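# Place clean cloths on blue mat, keep stained ones off

## Task

Move every clean cloth onto the blue mat. Any cloth showing a stain must end up not on the mat.

## Robot and tools

Robot: two 7-joint arms, left_arm and right_arm, each ending in a parallel gripper. In the scene frame the origin sits at table-top height halfway between the nominal arm bases, +x points out over the table, +z points up, and left_arm is on the +y side (image left/right does not follow this). Calibrated bases: left_arm at (+0.057, +0.340, 0) m with quat_wxyz (+1.000, 0, 0, -0.006); right_arm at (-0.022, -0.292, 0) m with quat_wxyz (+1.000, 0, 0, +0.029). Hand positions, orientations, velocities and wrist-camera poses are reported in that arm's own base frame. Fixed cameras and the table use the scene frame. Printed hand poses may be off by a few centimetres, more when the arm is stretched far.

Joint order per arm, always: waist, shoulder, upper arm roll, elbow, forearm roll, wrist pitch, wrist roll. Stated ranges in rad: waist -6.283..6.283, shoulder -2.059..2.094, upper arm roll -6.283..6.283, elbow -0.192..3.927, forearm roll -6.283..6.283, wrist pitch -1.693..3.142, wrist roll -6.283..6.283. Real ends may differ by up to 0.010 rad. A target more than 0.010 rad beyond a stated end, and further out than the current angle, gets the call rejected. A result saying "joint sent to its limit" means that joint was clipped at its end.

A row is one flat list of 16 numbers covering both arms, even if only one moves: left_arm's 7 absolute joint angles (rad), then its opening, then right_arm's 7 angles, then its opening. Opening runs from -1 (closed) to +1 (fully open, 0.084 m between pads). Joint values are places to go to, not offsets. To keep a joint still, repeat its angle from "Joint targets"; to leave a gripper alone, repeat its current command (0 is itself a command).

Tools:
- execute_actions(actions, cameras): actions is a list of actions; each action is a list of up to 15 rows, one row per 1/30 s step; if fewer than 15 rows are given the last one is held. An empty list returns the full state plus all camera images.
- move(target, speed, blend, opening_speed, blocking, cameras): target is one 16-number row or a list of up to 15 rows, all absolute joint angles; joints of both arms move in sync, so grippers trace curves, and nothing avoids obstacles. speed is rad/s for the joint with the longest way to go, 0.01 to 3.14 (default 0.5), one value or one per target. blend (rad) rounds corners at intermediate targets; 0 stops at each. opening_speed (0.2 or more, opening units per second) ramps the gripper command. The whole list must fit in 10 s. blocking=false returns after about 0.5 s while the motion continues; a new move replaces it. The result adds a "move:" line: done, off_target (resting more than 0.01 rad from target), moving, held, or fault, possibly with limits=held.
- wait(seconds): 0 to 10 s, arms hold their last command; a running move continues.
- stop(): brakes the current move; fast moves need room to stop.
- zoom_image(camera, region): region [x0, y0, x1, y1] in pixels of that camera's latest image, origin top-left, at most 504 by 504.
- clear_fault(arm): arm is "left_arm" or "right_arm"; only for a torque fault already reported.
- finished_scene(scene): ends the current scene (give its number); irreversible, so call it only when the cloths are settled correctly. Make no other call in the same reply after it.

Cameras: cam_head_left, cam_head_right, cam_high, cam_left_wrist, cam_right_wrist, all 672x504. The "cameras" argument takes names, ["all"] or []; a wrong name invalidates the call. Calibration (K, distortion, T_world_to_cam) is given per camera; fixed cameras may have shifted slightly. Wrist-camera images can lag while the arm moves.

Result lines: Joint positions and Joint velocities per arm list the 7 joints then pad gap in m. "Joint targets" are the angles being driven toward now. "Tool commands" shows current gripper commands. grip_measured is measured opening on the -1..+1 scale; to hold something keep commanding clearly below it (lower squeezes harder, about 24 N per pad max). Joint torques include arm weight and have offsets and noise; positive means toward larger angle. "within noise" means the arm is still. "joint command not followed" means the inter-arm clearance check altered a step. Wrist depth gives a 7x7 grid of distances in mm (172 to 3000; "-" means no value). MOTOR HOT appears from 65 °C; at 80 °C the arm is braked for 30 to 60 s or more.

Motion limits: joint targets change at most 3.14 rad/s and each step stays within 0.637 rad of the measured angle; gripper speed is capped at 1 m/s. end_effector_position is between the pads about 2 cm behind the fingertips; fingers point along gripper +z and close along y, and the tips advance about 10 mm while closing.

Avoid: dropping cloths, releasing anything still moving, letting anything leave the table (a failure), striking the table or fixed objects hard, and any contact or squeeze between the two arms. Contact torque at a joint's load limit (waist 44.1, shoulder 44.3, upper arm roll 28.2, elbow 28.2, forearm roll 28.2, wrist pitch 15.2, wrist roll 15.8 N m) or a motor stuck at its torque limit for 1 s causes a torque fault that halts the arm until clear_fault. Don't press into unreachable poses or hold loads outstretched, which heats motors. The scene keeps running while you think.

Each tool is called after "Call:" as a command line: name --argument value for each argument, lists and objects as JSON in quotes; but a table of rows of numbers goes row by row, as --pt "numbers of a row", without its own name.

## Session

Call:
execute_actions --actions '[]'

Call:
zoom_image --camera "cam_high" --region '[100, 190, 580, 490]'

Scene clock: 0.00 s.
left_arm: end_effector_position=(+0.5609, -0.3749, +0.3310) grip_measured=+1.00 end_effector_quat_wxyz=(+0.031, +0.952, -0.255, +0.166) | right_arm: end_effector_position=(+0.2137, -0.0660, +0.1011) grip_measured=+1.00 end_effector_quat_wxyz=(-0.293, -0.451, +0.577, -0.615)
Joint positions: left_arm=[-0.604 0.432 -0.003 1.872 0.061 1.104 -0.102 0.084] | right_arm=[-0.75 -1.058 2.068 0.262 -0.037 0.982 2.746 0.084]
Joint velocities: within noise
Joint torques (N m): no reading
Motor temperatures (°C): left_arm=[35 40 39 33 37 39 34] | right_arm=[42 40 42 43 36 40 42]
Wrist depth (mm): cam_left_wrist=[1634 1634 1642 1634 1642 611 622 / 1509 1539 1539 568 579 581 583 / 1446 532 541 542 545 549 552 / 508 512 512 517 517 520 523 / 487 491 493 497 496 499 501 / 465 463 470 471 473 475 476 / 443 447 448 450 450 453 455] | cam_right_wrist=[2595 2510 2381 2294 2192 2145 2044 / 2664 2519 2457 2340 2249 2178 2080 / 2654 2556 2483 2372 2294 2132 2050 / 2696 2595 2483 2414 2294 1634 1940 / 2760 2604 2538 2422 1882 2228 581 / 2749 2675 2566 2448 697 539 449 / 2816 2706 2614 617 502 413 353]
Joint targets: left_arm=[-0.604 0.432 -0.003 1.872 0.061 1.104 -0.102] | right_arm=[-0.750 -1.058 2.068 0.262 -0.037 0.982 2.746]
Tool commands: left_gripper/opening=+1.0 right_gripper/opening=+1.0
camera_calibration:
cam_left_wrist: T_world_to_cam=[[-0.504224, -0.862796, 0.0366229, -0.0295293], [-0.801306, 0.451635, -0.392344, 0.829961], [0.321972, -0.227175, -0.919089, 0.162806], [0, 0, 0, 1]] pos_world=[0.597745, -0.363332, 0.476345]
cam_right_wrist: T_world_to_cam=[[-0.859393, -0.175247, -0.480345, 0.256769], [0.476279, 0.0674008, -0.876707, 0.0773412], [0.186016, -0.982215, 0.0255427, 0.0241417], [0, 0, 0, 1]] pos_world=[0.179339, 0.0634975, 0.190527]

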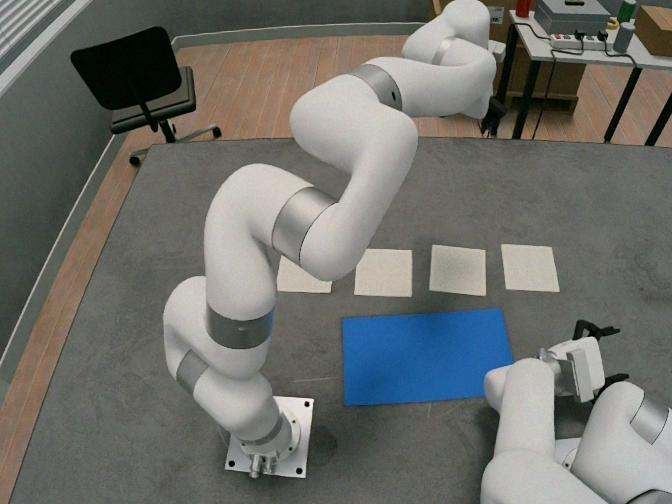

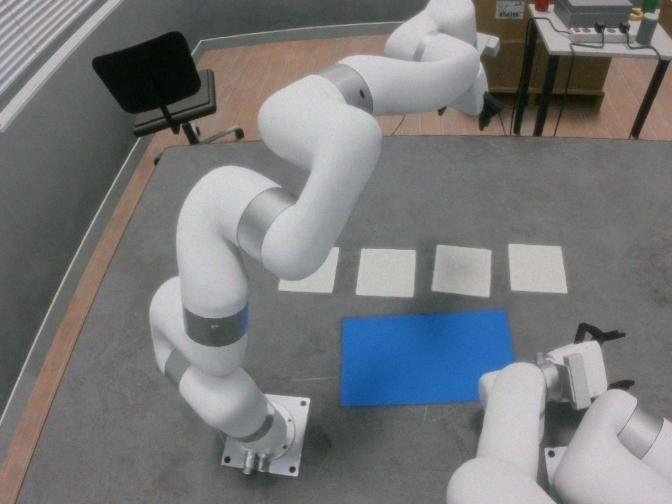

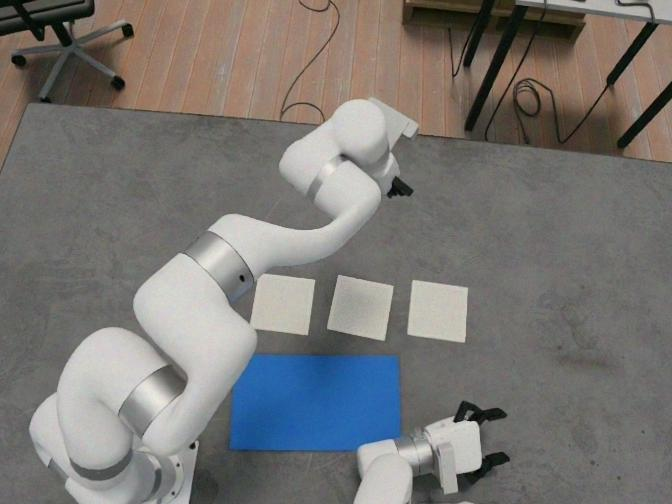

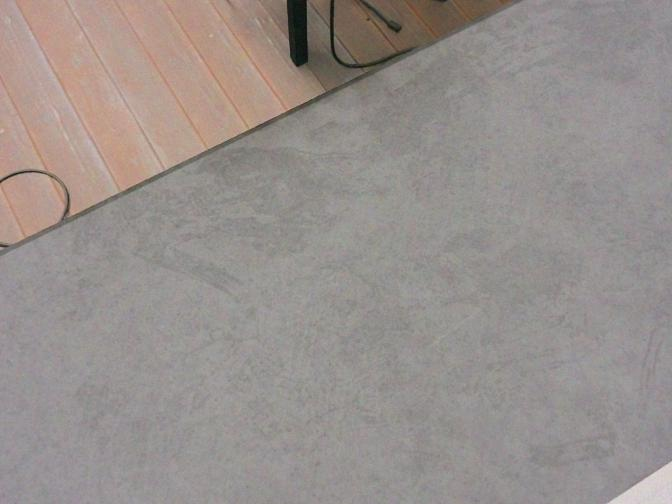

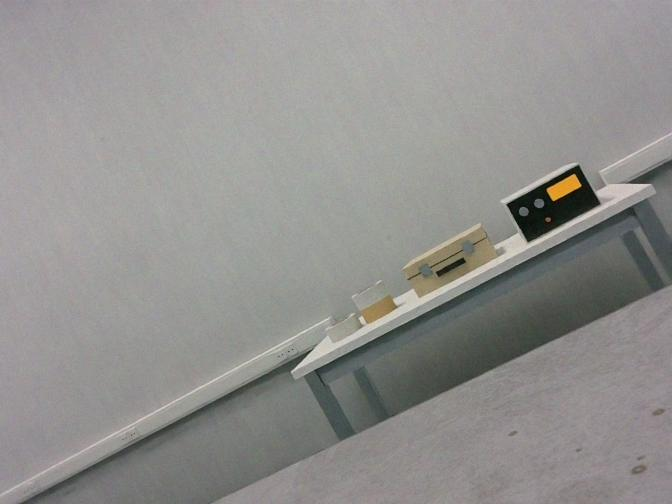

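Scaled by 1.050 from the camera's 672x504 image, which has a finer 960x720 frame.

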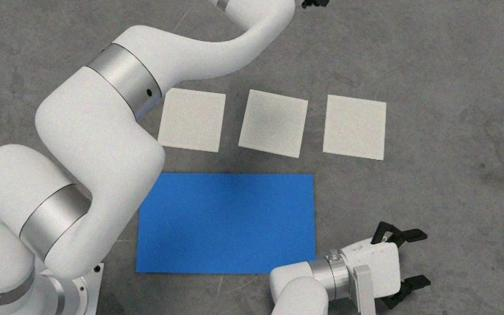

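Call:
move --pt "-0.57 0.2 0 1.25 0 0.88 0.4 -0.1 -0.4 -0.6 0.8 1.3 0 1.5 2.2 -0.1" --pt "-0.538 -0.033 0 0.629 0 0.662 1.033 -0.1 0.105 0.106 0 0.799 0 0.693 1.734 -0.1" --pt "-0.538 0.157 0 0.6093 0 0.4523 1.033 -0.1 0.105 0.2703 0 0.7792 0 0.5089 1.734 -0.1" --pt "-0.538 0.157 0 0.6093 0 0.4523 1.033 -1 0.105 0.2703 0 0.7792 0 0.5089 1.734 -1" --pt "-0.538 -0.2297 0 0.7916 0 1.0213 1.033 -1 0.105 -0.0752 0 0.9495 0 1.0247 1.734 -1" --speed '[1.2,1.0,0.25,0.25,0.4]' --blend '[0.15,0.03,0,0,0]' --opening_speed 1.2 --cameras '["all"]'

Call:
zoom_image --camera "cam_head_left" --region '[270, 180, 590, 420]'

Call:
zoom_image --camera "cam_head_right" --region '[270, 180, 590, 420]'

Scene clock: 73.20 s.
left_arm: end_effector_position=(+0.3374, -0.2014, +0.2000) grip_measured=-0.96 end_effector_quat_wxyz=(+0.000, +0.707, -0.707, +0.000) | right_arm: end_effector_position=(+0.4368, +0.0460, +0.1999) grip_measured=-0.96 end_effector_quat_wxyz=(+0.000, +0.686, -0.727, +0.000)
Joint positions: left_arm=[-0.538 -0.23 0 0.792 0 1.021 1.033 0.002] | right_arm=[0.105 -0.075 0 0.949 0 1.025 1.734 0.002]
Joint torques (N m): left_arm=[-4.86 -15.95 -1.03 13.51 -1.53 -0.61 1.15] | right_arm=[4.47 -22.33 1.15 20.52 0.52 -0.44 -0.71]
Wrist depth (mm): cam_left_wrist=[328 329 331 335 341 343 348 / 326 326 330 332 338 341 344 / 323 324 328 331 335 339 343 / 322 324 327 331 333 337 340 / 319 322 324 - - 333 338 / 316 320 323 - - 331 335 / 314 317 320 - 327 328 332] | cam_right_wrist=[350 349 347 346 345 343 342 / 346 345 343 342 341 339 337 / 342 341 339 339 337 335 334 / 339 338 337 335 333 332 331 / 336 334 333 332 - 329 327 / 331 331 330 329 - 324 323 / 328 326 326 324 - 321 320]
Joint targets: left_arm=[-0.538 -0.230 0.000 0.792 0.000 1.021 1.033] | right_arm=[0.105 -0.075 0.000 0.950 0.000 1.025 1.734]
move: done
camera_calibration:
cam_left_wrist: T_world_to_cam=[[-0.997999, -0.0106549, 0.0623255, 0.345447], [-0.0146279, 0.997866, -0.0636407, 0.299845], [-0.0615144, -0.064425, -0.996025, 0.331212], [0, 0, 0, 1]] pos_world=[0.369516, -0.274186, 0.327447]
cam_right_wrist: T_world_to_cam=[[-0.995225, 0.0958904, -0.0182045, 0.470066], [0.0972414, 0.990181, -0.100425, 0.0181267], [0.00839599, -0.101716, -0.994778, 0.331177], [0, 0, 0, 1]] pos_world=[0.463279, -0.0293377, 0.339826]

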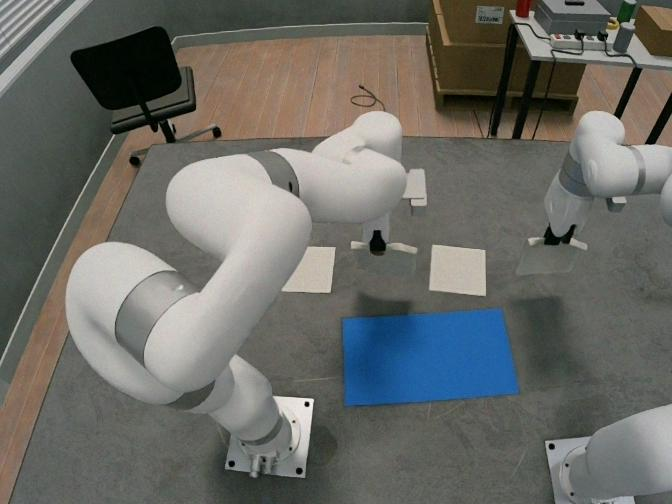

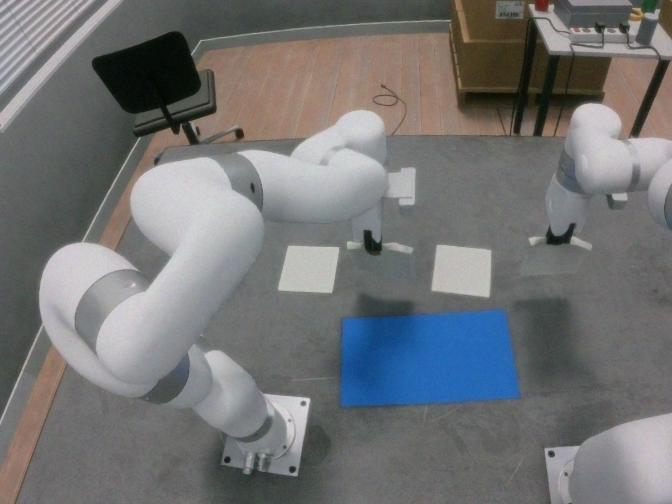

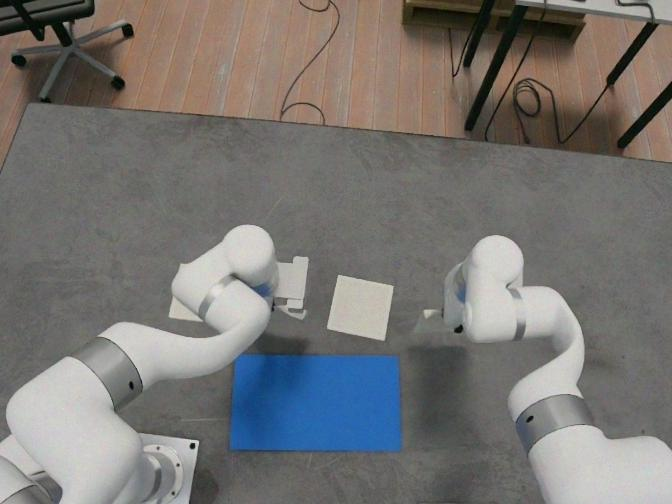

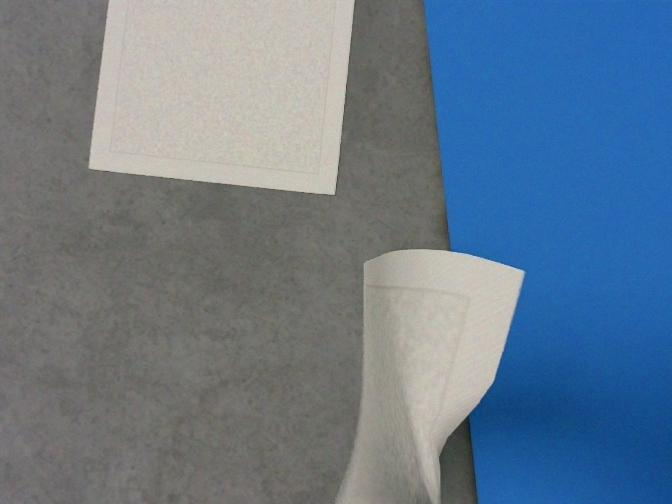

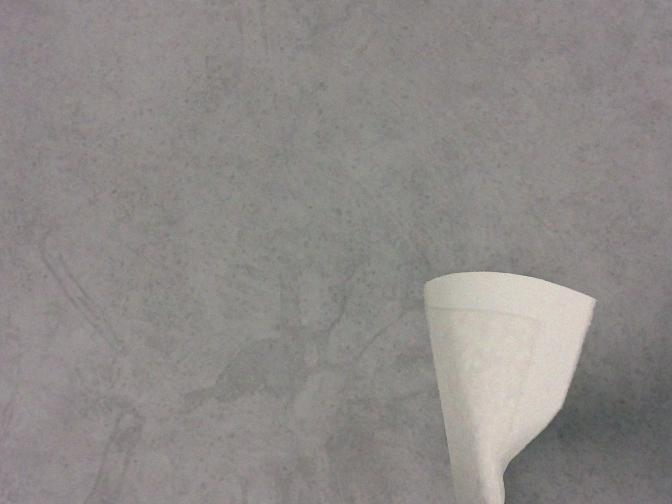

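Scaled by 1.575 from the camera's 672x504 image, which has a finer 960x720 frame.

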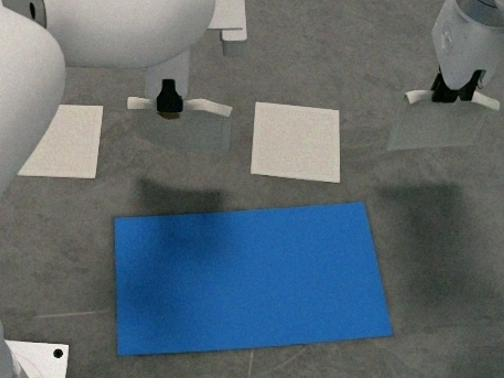

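Scaled by 1.575 from the camera's 672x504 image, which has a finer 960x720 frame.

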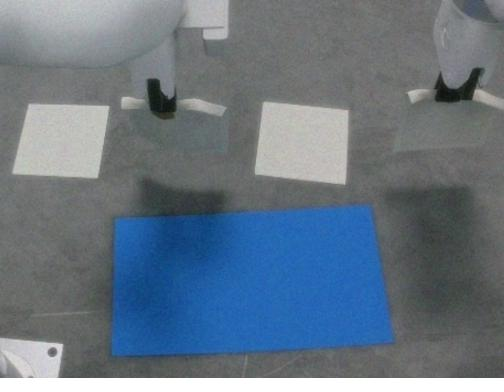

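Call:
zoom_image --camera "cam_head_left" --region '[340, 230, 430, 290]'

Call:
zoom_image --camera "cam_head_left" --region '[505, 220, 595, 285]'

Call:
zoom_image --camera "cam_head_right" --region '[340, 230, 430, 290]'

Scaled by 5.600 from the camera's 672x504 image, which has a finer 960x720 frame.

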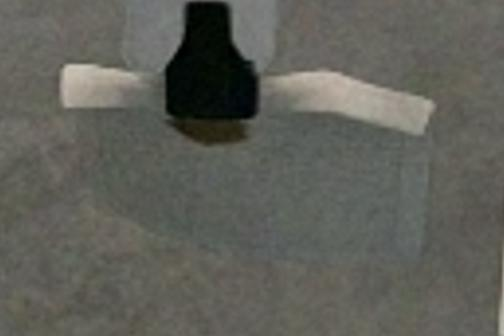

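Scaled by 5.600 from the camera's 672x504 image, which has a finer 960x720 frame.

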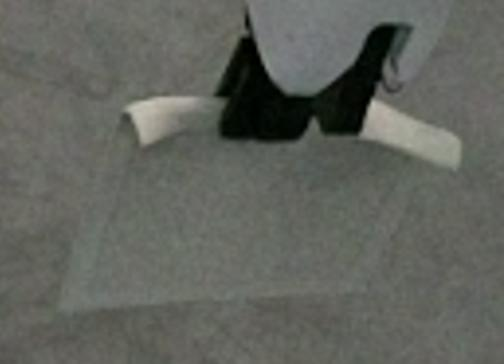

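Scaled by 5.600 from the camera's 672x504 image, which has a finer 960x720 frame.

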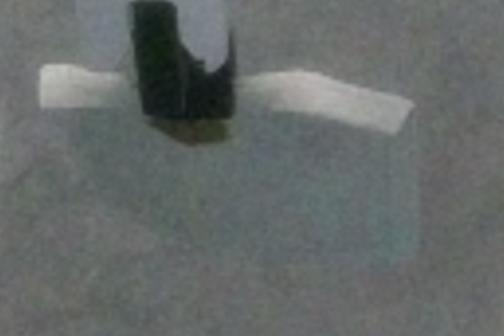

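Call:
move --pt "-0.4497 0.0774 0 0.8982 0 0.8208 1.121 -1 0.5663 -0.0035 0 0.6436 0 0.6471 2.045 -1" --pt "-0.4806 0.1845 0 0.7695 0 0.585 1.090 -1 0.7009 -0.0335 0 0.4553 0 0.4888 2.18 -1" --pt "-0.5278 0.167 0 0.6343 0 0.4673 1.043 -1 0.7885 -0.030 0 0.3716 0 0.4016 2.267 -1" --pt "-0.5278 0.167 0 0.6343 0 0.4673 1.043 -0.2 0.7885 -0.030 0 0.3716 0 0.4016 2.267 -0.2" --pt "-0.5278 -0.023 0 0.654 0 0.677 1.043 -0.2 0.7885 -0.27 0 0.3916 0 0.6616 2.267 -0.2" --speed '[0.7,0.35,0.3,0.3,0.4]' --blend '[0.05,0.05,0,0,0]' --opening_speed 1.5

Call:
move --pt "-0.03 -0.218 0 0.4305 0 0.6485 1.541 -0.2 0.4819 0.249 0 0.996 0 0.747 2.111 -0.2" --pt "-0.03 0.0112 0 0.4105 0 0.3993 1.541 -0.2 0.4819 0.3938 0 0.9762 0 0.5824 2.111 -0.2" --pt "-0.03 0.0112 0 0.4105 0 0.3993 1.541 -1 0.4819 0.3938 0 0.9762 0 0.5824 2.111 -1" --pt "-0.03 -0.4329 0 0.6162 0 1.0491 1.541 -1 0.4819 0.0882 0 1.1395 0 1.0513 2.111 -1" --speed '[0.8,0.3,0.3,0.5]' --blend '[0.03,0,0,0]' --opening_speed 1.5 --cameras '["all"]'

Call:
zoom_image --camera "cam_head_left" --region '[270, 210, 400, 300]'

Call:
zoom_image --camera "cam_head_left" --region '[410, 210, 540, 300]'

Call:
zoom_image --camera "cam_high" --region '[150, 200, 500, 470]'

Scene clock: 101.83 s.
left_arm: end_effector_position=(+0.3427, -0.1998, +0.0912) grip_measured=-0.21 end_effector_quat_wxyz=(+0.000, +0.707, -0.707, +0.000) | right_arm: end_effector_position=(+0.2256, +0.2270, +0.0893) grip_measured=-0.22 end_effector_quat_wxyz=(+0.000, +0.739, -0.674, +0.000)
Joint positions: left_arm=[-0.528 -0.023 0 0.654 0 0.677 1.043 0.035] | right_arm=[0.789 -0.27 0 0.392 0 0.662 2.267 0.035]
Joint torques (N m): left_arm=[-4.71 -18.15 -1.66 11.78 -0.18 -0.61 -1.95] | right_arm=[4.54 -15.6 -1.1 17.88 -1.54 -0.39 1.66]
Wrist depth (mm): cam_left_wrist=[217 219 221 223 228 230 230 / 217 218 220 222 226 228 229 / 216 219 220 222 224 227 228 / 215 215 217 220 223 225 227 / 213 213 215 217 222 224 225 / 211 212 214 216 220 222 223 / 209 210 212 214 219 220 222] | cam_right_wrist=[234 233 232 231 230 229 228 / 231 230 229 228 228 227 226 / 229 228 227 226 225 224 223 / 226 225 224 223 222 221 221 / 224 221 220 219 218 219 219 / 221 218 217 216 216 217 216 / 219 216 215 214 213 214 214]
Joint targets: left_arm=[-0.528 -0.023 0.000 0.654 0.000 0.677 1.043] | right_arm=[0.788 -0.270 0.000 0.392 0.000 0.662 2.267]
move: done

Scene clock: 106.50 s.
left_arm: end_effector_position=(+0.3361, -0.0101, +0.2000) grip_measured=-0.98 end_effector_quat_wxyz=(+0.000, +0.707, -0.707, +0.000) | right_arm: end_effector_position=(+0.4341, +0.2271, +0.2000) grip_measured=-1.00 end_effector_quat_wxyz=(+0.000, +0.686, -0.727, +0.000)
Joint positions: left_arm=[-0.03 -0.433 0 0.616 0 1.049 1.541 0.001] | right_arm=[0.482 0.088 0 1.139 0 1.051 2.111 0]
Joint torques (N m): left_arm=[3.22 -12.35 -1.24 13.48 -0.14 -0.41 1.14] | right_arm=[5.03 -26.23 -0.81 20.39 -1.34 -0.54 -1.45]
Wrist depth (mm): cam_left_wrist=[328 330 334 336 341 344 349 / 326 328 330 332 338 342 346 / 324 327 330 332 336 340 343 / 322 325 327 331 334 337 341 / 320 323 325 - 331 335 338 / 317 319 323 - 329 332 336 / 315 317 320 - 327 329 333] | cam_right_wrist=[350 349 348 347 345 343 341 / 346 345 343 342 340 339 338 / 342 340 339 338 337 335 334 / 338 338 336 335 334 331 330 / 335 334 330 329 329 328 325 / 331 330 326 325 325 325 320 / 328 326 323 321 321 321 317]
Joint targets: left_arm=[-0.030 -0.433 0.000 0.616 0.000 1.049 1.541] | right_arm=[0.482 0.088 0.000 1.139 0.000 1.051 2.111]
move: done
camera_calibration:
cam_left_wrist: T_world_to_cam=[[-0.997993, -0.0106492, 0.062425, 0.346145], [-0.0146285, 0.997866, -0.0636392, 0.10904], [-0.0616141, -0.0644247, -0.996019, 0.343584], [0, 0, 0, 1]] pos_world=[0.368215, -0.0829858, 0.327547]
cam_right_wrist: T_world_to_cam=[[-0.995216, 0.0959862, -0.0182227, 0.45001], [0.0973393, 0.990162, -0.100521, -0.160844], [0.00839485, -0.101814, -0.994768, 0.349623], [0, 0, 0, 1]] pos_world=[0.460578, 0.151663, 0.339826]

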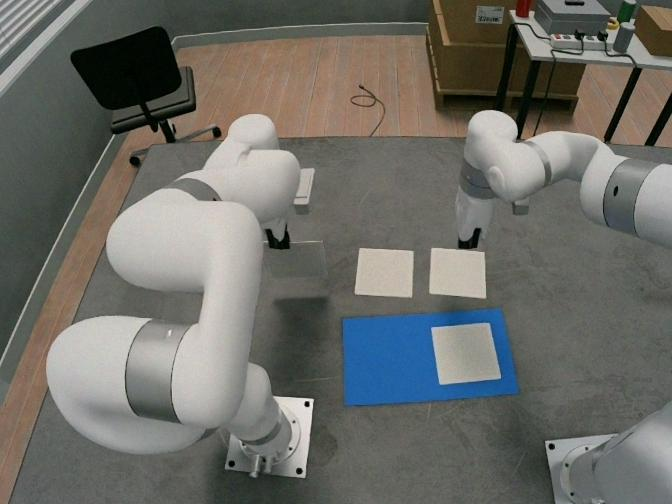

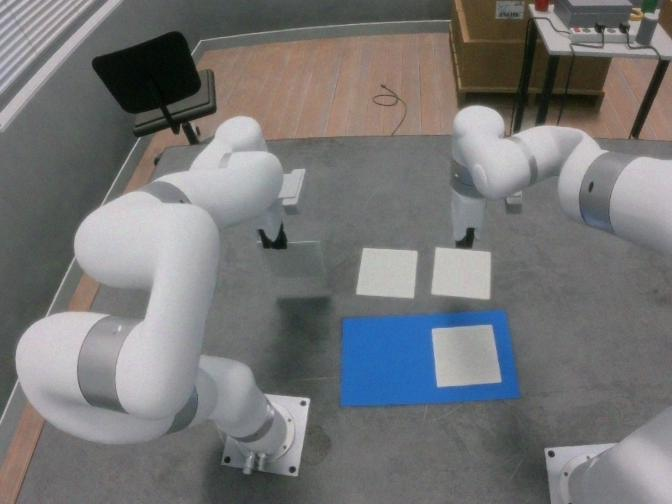

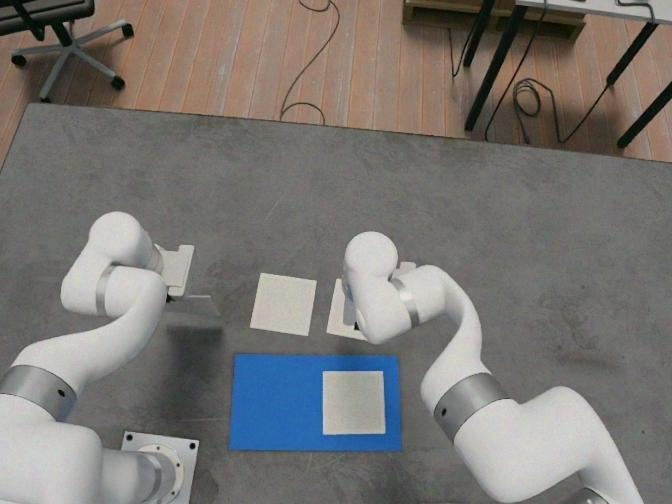

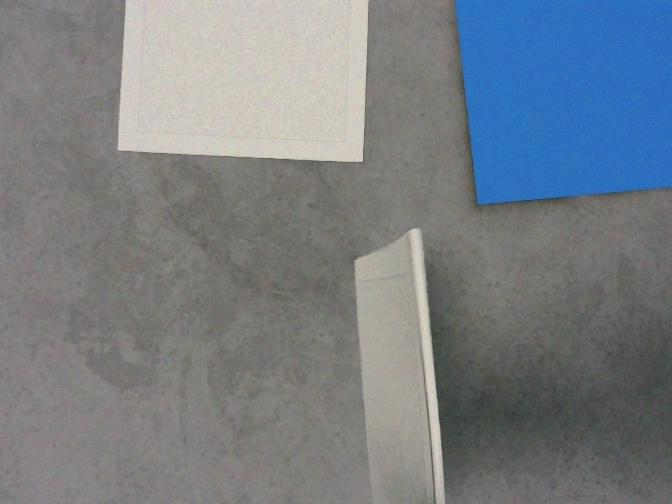

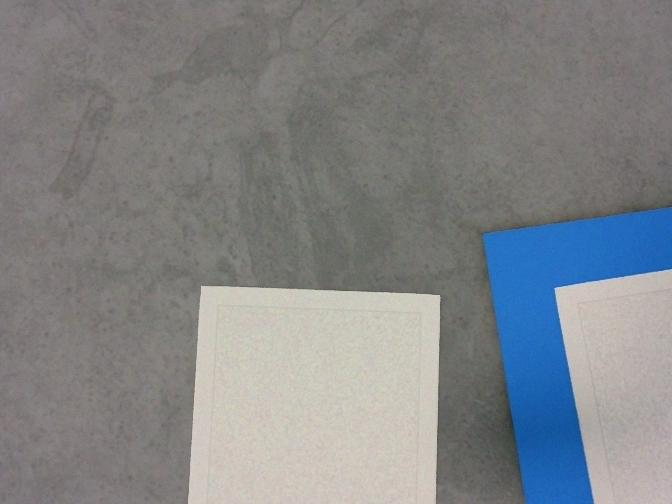

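Scaled by 3.877 from the camera's 672x504 image, which has a finer 960x720 frame.

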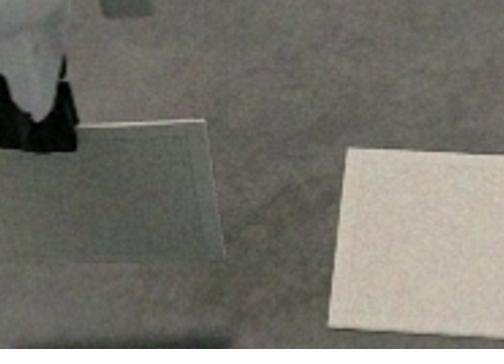

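Scaled by 3.877 from the camera's 672x504 image, which has a finer 960x720 frame.

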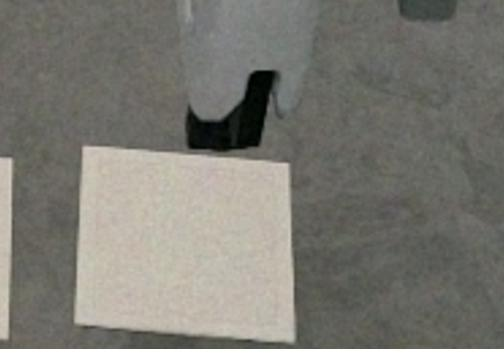

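Scaled by 1.440 from the camera's 672x504 image, which has a finer 960x720 frame.

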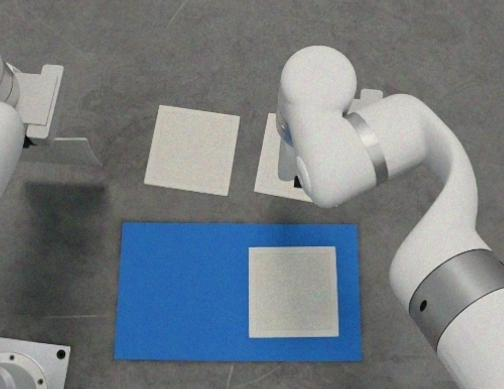

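Call:
zoom_image --camera "cam_head_right" --region '[240, 220, 370, 310]'

Call:
move --pt "-0.529 -0.4565 0 0.5982 0 1.0547 0.942 -1 0.4801 0.256 0 1.007 0 0.751 2.109 -0.1" --pt "-0.529 -0.4565 0 0.5982 0 1.0547 0.942 -1 0.4801 0.4009 0 0.987 0 0.5861 2.109 -0.1" --pt "-0.529 -0.4565 0 0.5982 0 1.0547 0.942 -1 0.4801 0.4009 0 0.987 0 0.5861 2.109 -1" --pt "-0.529 -0.4565 0 0.5982 0 1.0547 0.942 -1 0.4801 0.0968 0 1.1503 0 1.0535 2.109 -1" --speed '[0.6,0.3,0.3,0.5]' --blend '[0.02,0,0,0]' --opening_speed 1.5 --cameras '["all"]'

Call:
zoom_image --camera "cam_head_left" --region '[290, 210, 420, 300]'

Call:
zoom_image --camera "cam_head_left" --region '[410, 200, 540, 290]'

Call:
zoom_image --camera "cam_head_right" --region '[410, 200, 540, 290]'

Scaled by 3.877 from the camera's 672x504 image, which has a finer 960x720 frame.

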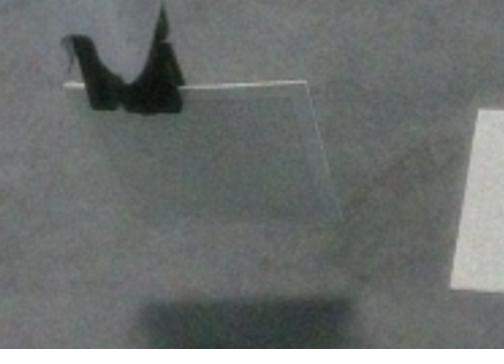

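Scene clock: 136.60 s.
left_arm: end_effector_position=(+0.2850, -0.1666, +0.2000) grip_measured=-0.98 end_effector_quat_wxyz=(+0.000, +0.742, -0.671, +0.000) | right_arm: end_effector_position=(+0.4369, +0.2275, +0.2000) grip_measured=-0.96 end_effector_quat_wxyz=(+0.000, +0.686, -0.727, +0.000)
Joint positions: left_arm=[-0.529 -0.457 0 0.598 0 1.055 0.942 0.001] | right_arm=[0.48 0.097 0 1.15 0 1.053 2.109 0.002]
Joint torques (N m): left_arm=[-4.72 -11.6 -1.35 10.26 -0.39 -0.58 -1.25] | right_arm=[4.46 -26.65 -1.57 20.61 -0.92 -0.49 -1.71]
Wrist depth (mm): cam_left_wrist=[329 331 332 338 340 343 346 / 326 329 332 336 338 340 343 / 323 324 329 334 335 339 343 / 320 322 325 331 334 336 340 / 318 320 322 - 330 335 338 / 316 318 320 - 329 331 335 / 315 317 321 - 326 329 333] | cam_right_wrist=[350 349 347 346 345 343 341 / 347 345 344 342 340 339 337 / 342 341 340 338 337 335 334 / 338 338 337 334 333 332 330 / 335 334 333 - - 328 325 / 332 330 329 - - 324 321 / 327 326 325 - - 321 318]
Joint targets: left_arm=[-0.529 -0.457 0.000 0.598 0.000 1.055 0.942] | right_arm=[0.480 0.097 0.000 1.150 0.000 1.054 2.109]
move: done
camera_calibration:
cam_left_wrist: T_world_to_cam=[[-0.991945, -0.110277, 0.0623245, 0.275091], [-0.114218, 0.991414, -0.0636641, 0.291743], [-0.0547687, -0.0702699, -0.996023, 0.327421], [0, 0, 0, 1]] pos_world=[0.32413, -0.235893, 0.327547]
cam_right_wrist: T_world_to_cam=[[-0.995235, 0.0957891, -0.0182049, 0.452784], [0.0971415, 0.990181, -0.100526, -0.161511], [0.00839681, -0.101816, -0.994768, 0.349749], [0, 0, 0, 1]] pos_world=[0.463379, 0.152163, 0.339926]

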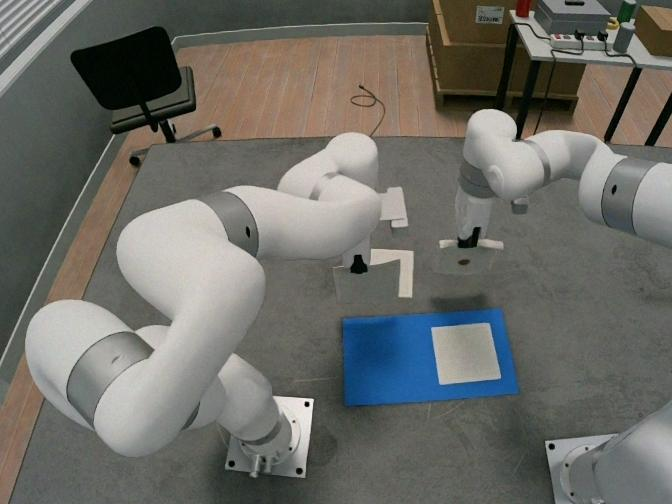

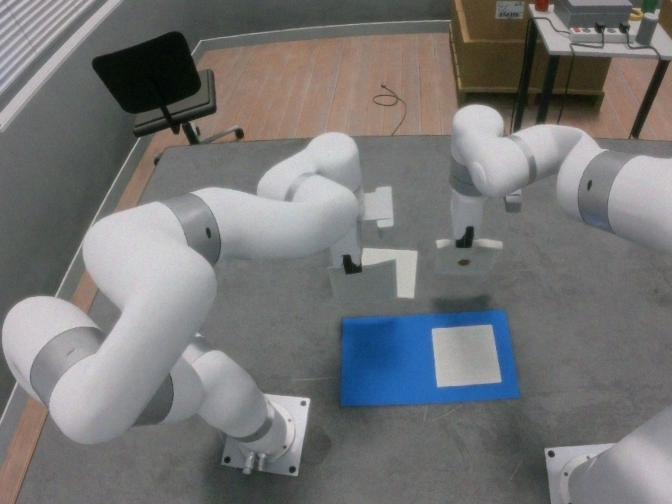

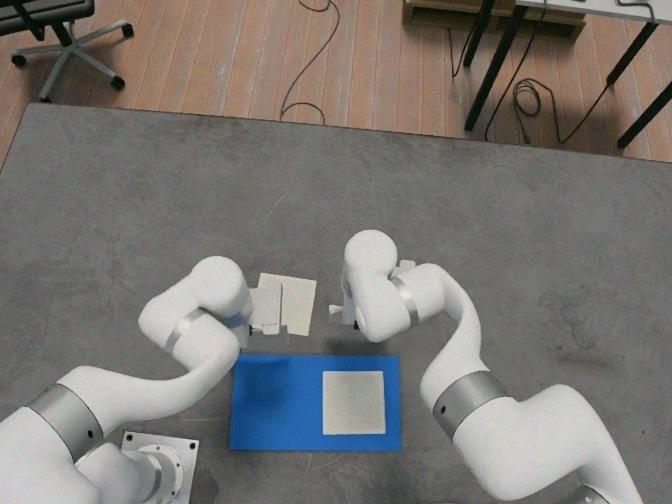

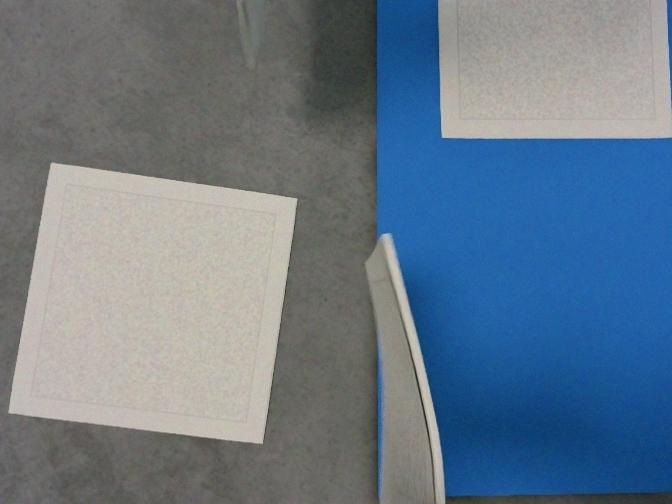

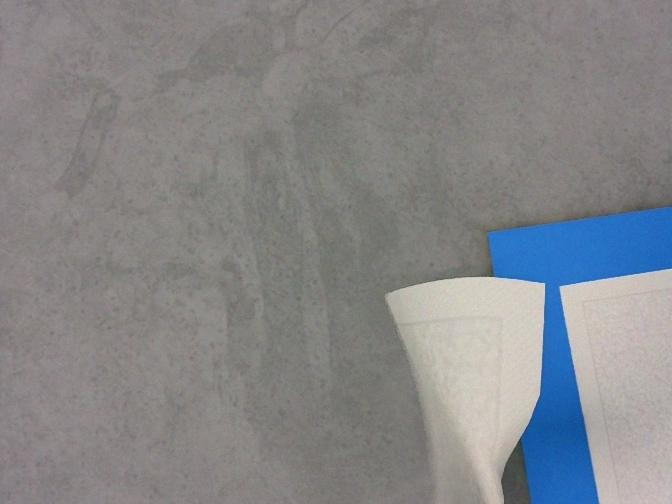

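Scaled by 3.877 from the camera's 672x504 image, which has a finer 960x720 frame.

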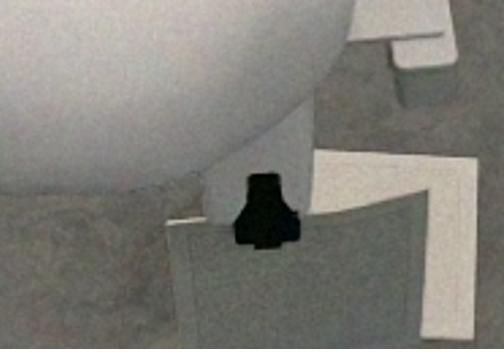

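Scaled by 3.877 from the camera's 672x504 image, which has a finer 960x720 frame.

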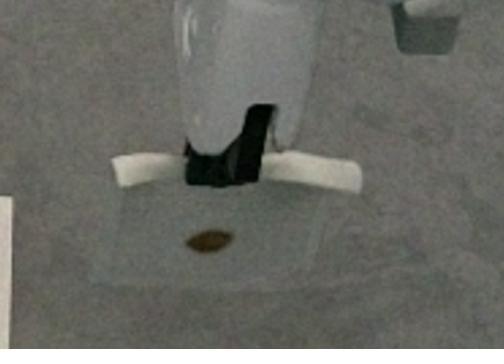

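Scaled by 3.877 from the camera's 672x504 image, which has a finer 960x720 frame.

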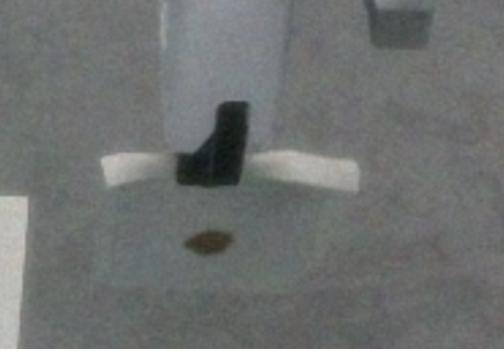

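Call:
move --pt "-0.7097 -0.349 0 0.3566 0 0.7056 0.711 -1 0.4153 0.356 0 1.290 0 0.934 2.044 -1" --pt "-0.910 -0.330 0 0.197 0 0.527 0.481 -1 0.4415 0.4257 0 1.1375 0 0.7118 2.07 -1" --pt "-1.1004 -0.2967 0 0.099 0 0.3957 0.2706 -1 0.4752 0.4025 0 0.9999 0 0.5974 2.104 -1" --pt "-1.1004 -0.2967 0 0.099 0 0.3957 0.2706 -0.2 0.4752 0.4025 0 0.9999 0 0.5974 2.104 -0.2" --pt "-1.1004 -0.654 0 0.13 0 0.784 0.2706 -0.2 0.4752 0.26 0 1.02 0 0.76 2.104 -0.2" --speed '[0.6,0.35,0.3,0.3,0.4]' --blend '[0.05,0.05,0,0,0]' --opening_speed 1.5 --cameras '["cam_high","cam_head_left","cam_head_right"]'

Call:
zoom_image --camera "cam_head_right" --region '[290, 220, 570, 430]'

Scene clock: 161.70 s.
left_arm: end_effector_position=(+0.1070, -0.2105, +0.0922) grip_measured=-0.21 end_effector_quat_wxyz=(+0.000, +0.774, -0.633, +0.000) | right_arm: end_effector_position=(+0.4394, +0.2261, +0.0903) grip_measured=-0.22 end_effector_quat_wxyz=(+0.000, +0.686, -0.727, +0.000)
Joint positions: left_arm=[-1.1 -0.654 0 0.13 0 0.784 0.271 0.035] | right_arm=[0.475 0.26 0 1.02 0 0.76 2.104 0.035]
Joint torques (N m): left_arm=[-4.91 -6.53 -1.27 12.46 -0.94 -0.56 -1.74] | right_arm=[5.04 -28.59 0.64 18.85 -0.5 -0.45 1.94]
Wrist depth (mm): cam_left_wrist=[219 220 222 224 229 231 234 / 218 220 222 223 227 230 232 / 217 219 222 223 226 228 230 / 214 216 218 220 224 227 229 / 213 215 217 219 222 225 227 / 212 213 215 217 221 224 226 / 210 212 214 216 220 222 224] | cam_right_wrist=[235 234 233 232 231 230 229 / 232 231 230 229 228 227 226 / 229 228 228 226 225 224 224 / 227 226 225 224 223 222 221 / 225 222 220 219 218 220 219 / 222 219 218 216 216 218 216 / 219 216 215 214 214 215 214]
Joint targets: left_arm=[-1.100 -0.654 0.000 0.130 0.000 0.784 0.271] | right_arm=[0.475 0.260 0.000 1.020 0.000 0.760 2.104]
move: done
Images, in order (width x height): cam_head_left 672x504, cam_head_right 672x504, cam_high 672x504.

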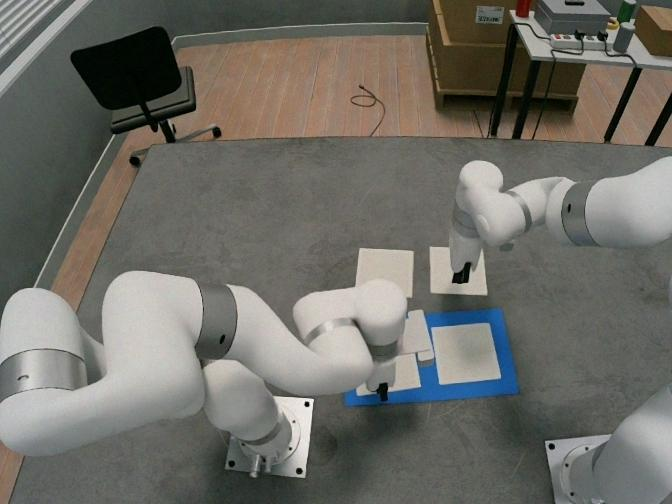

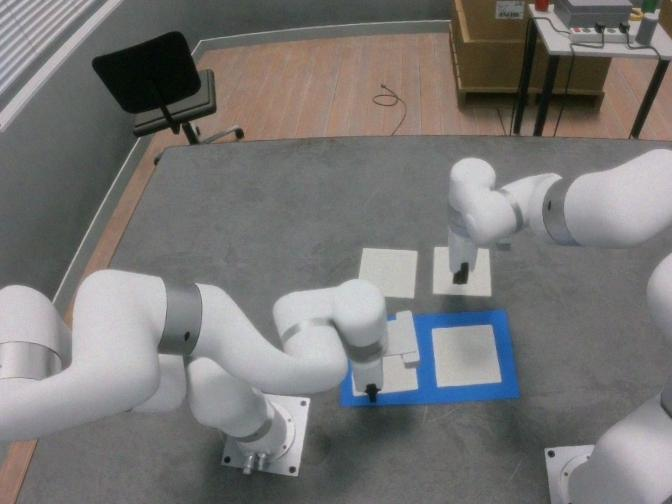

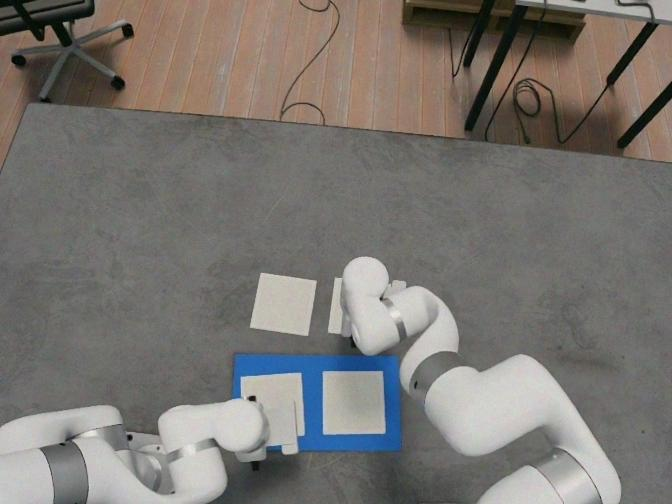

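Scaled by 1.800 from the camera's 672x504 image, which has a finer 960x720 frame.

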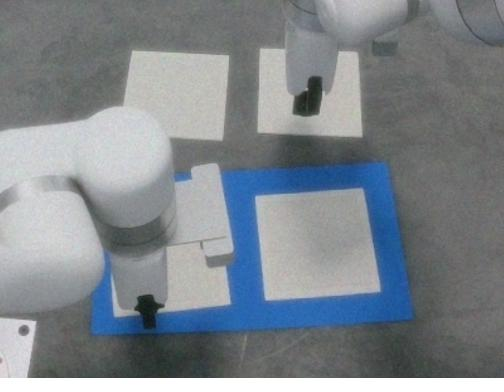

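Call:
finished_scene --scene 2

The scene is finished: the task was done.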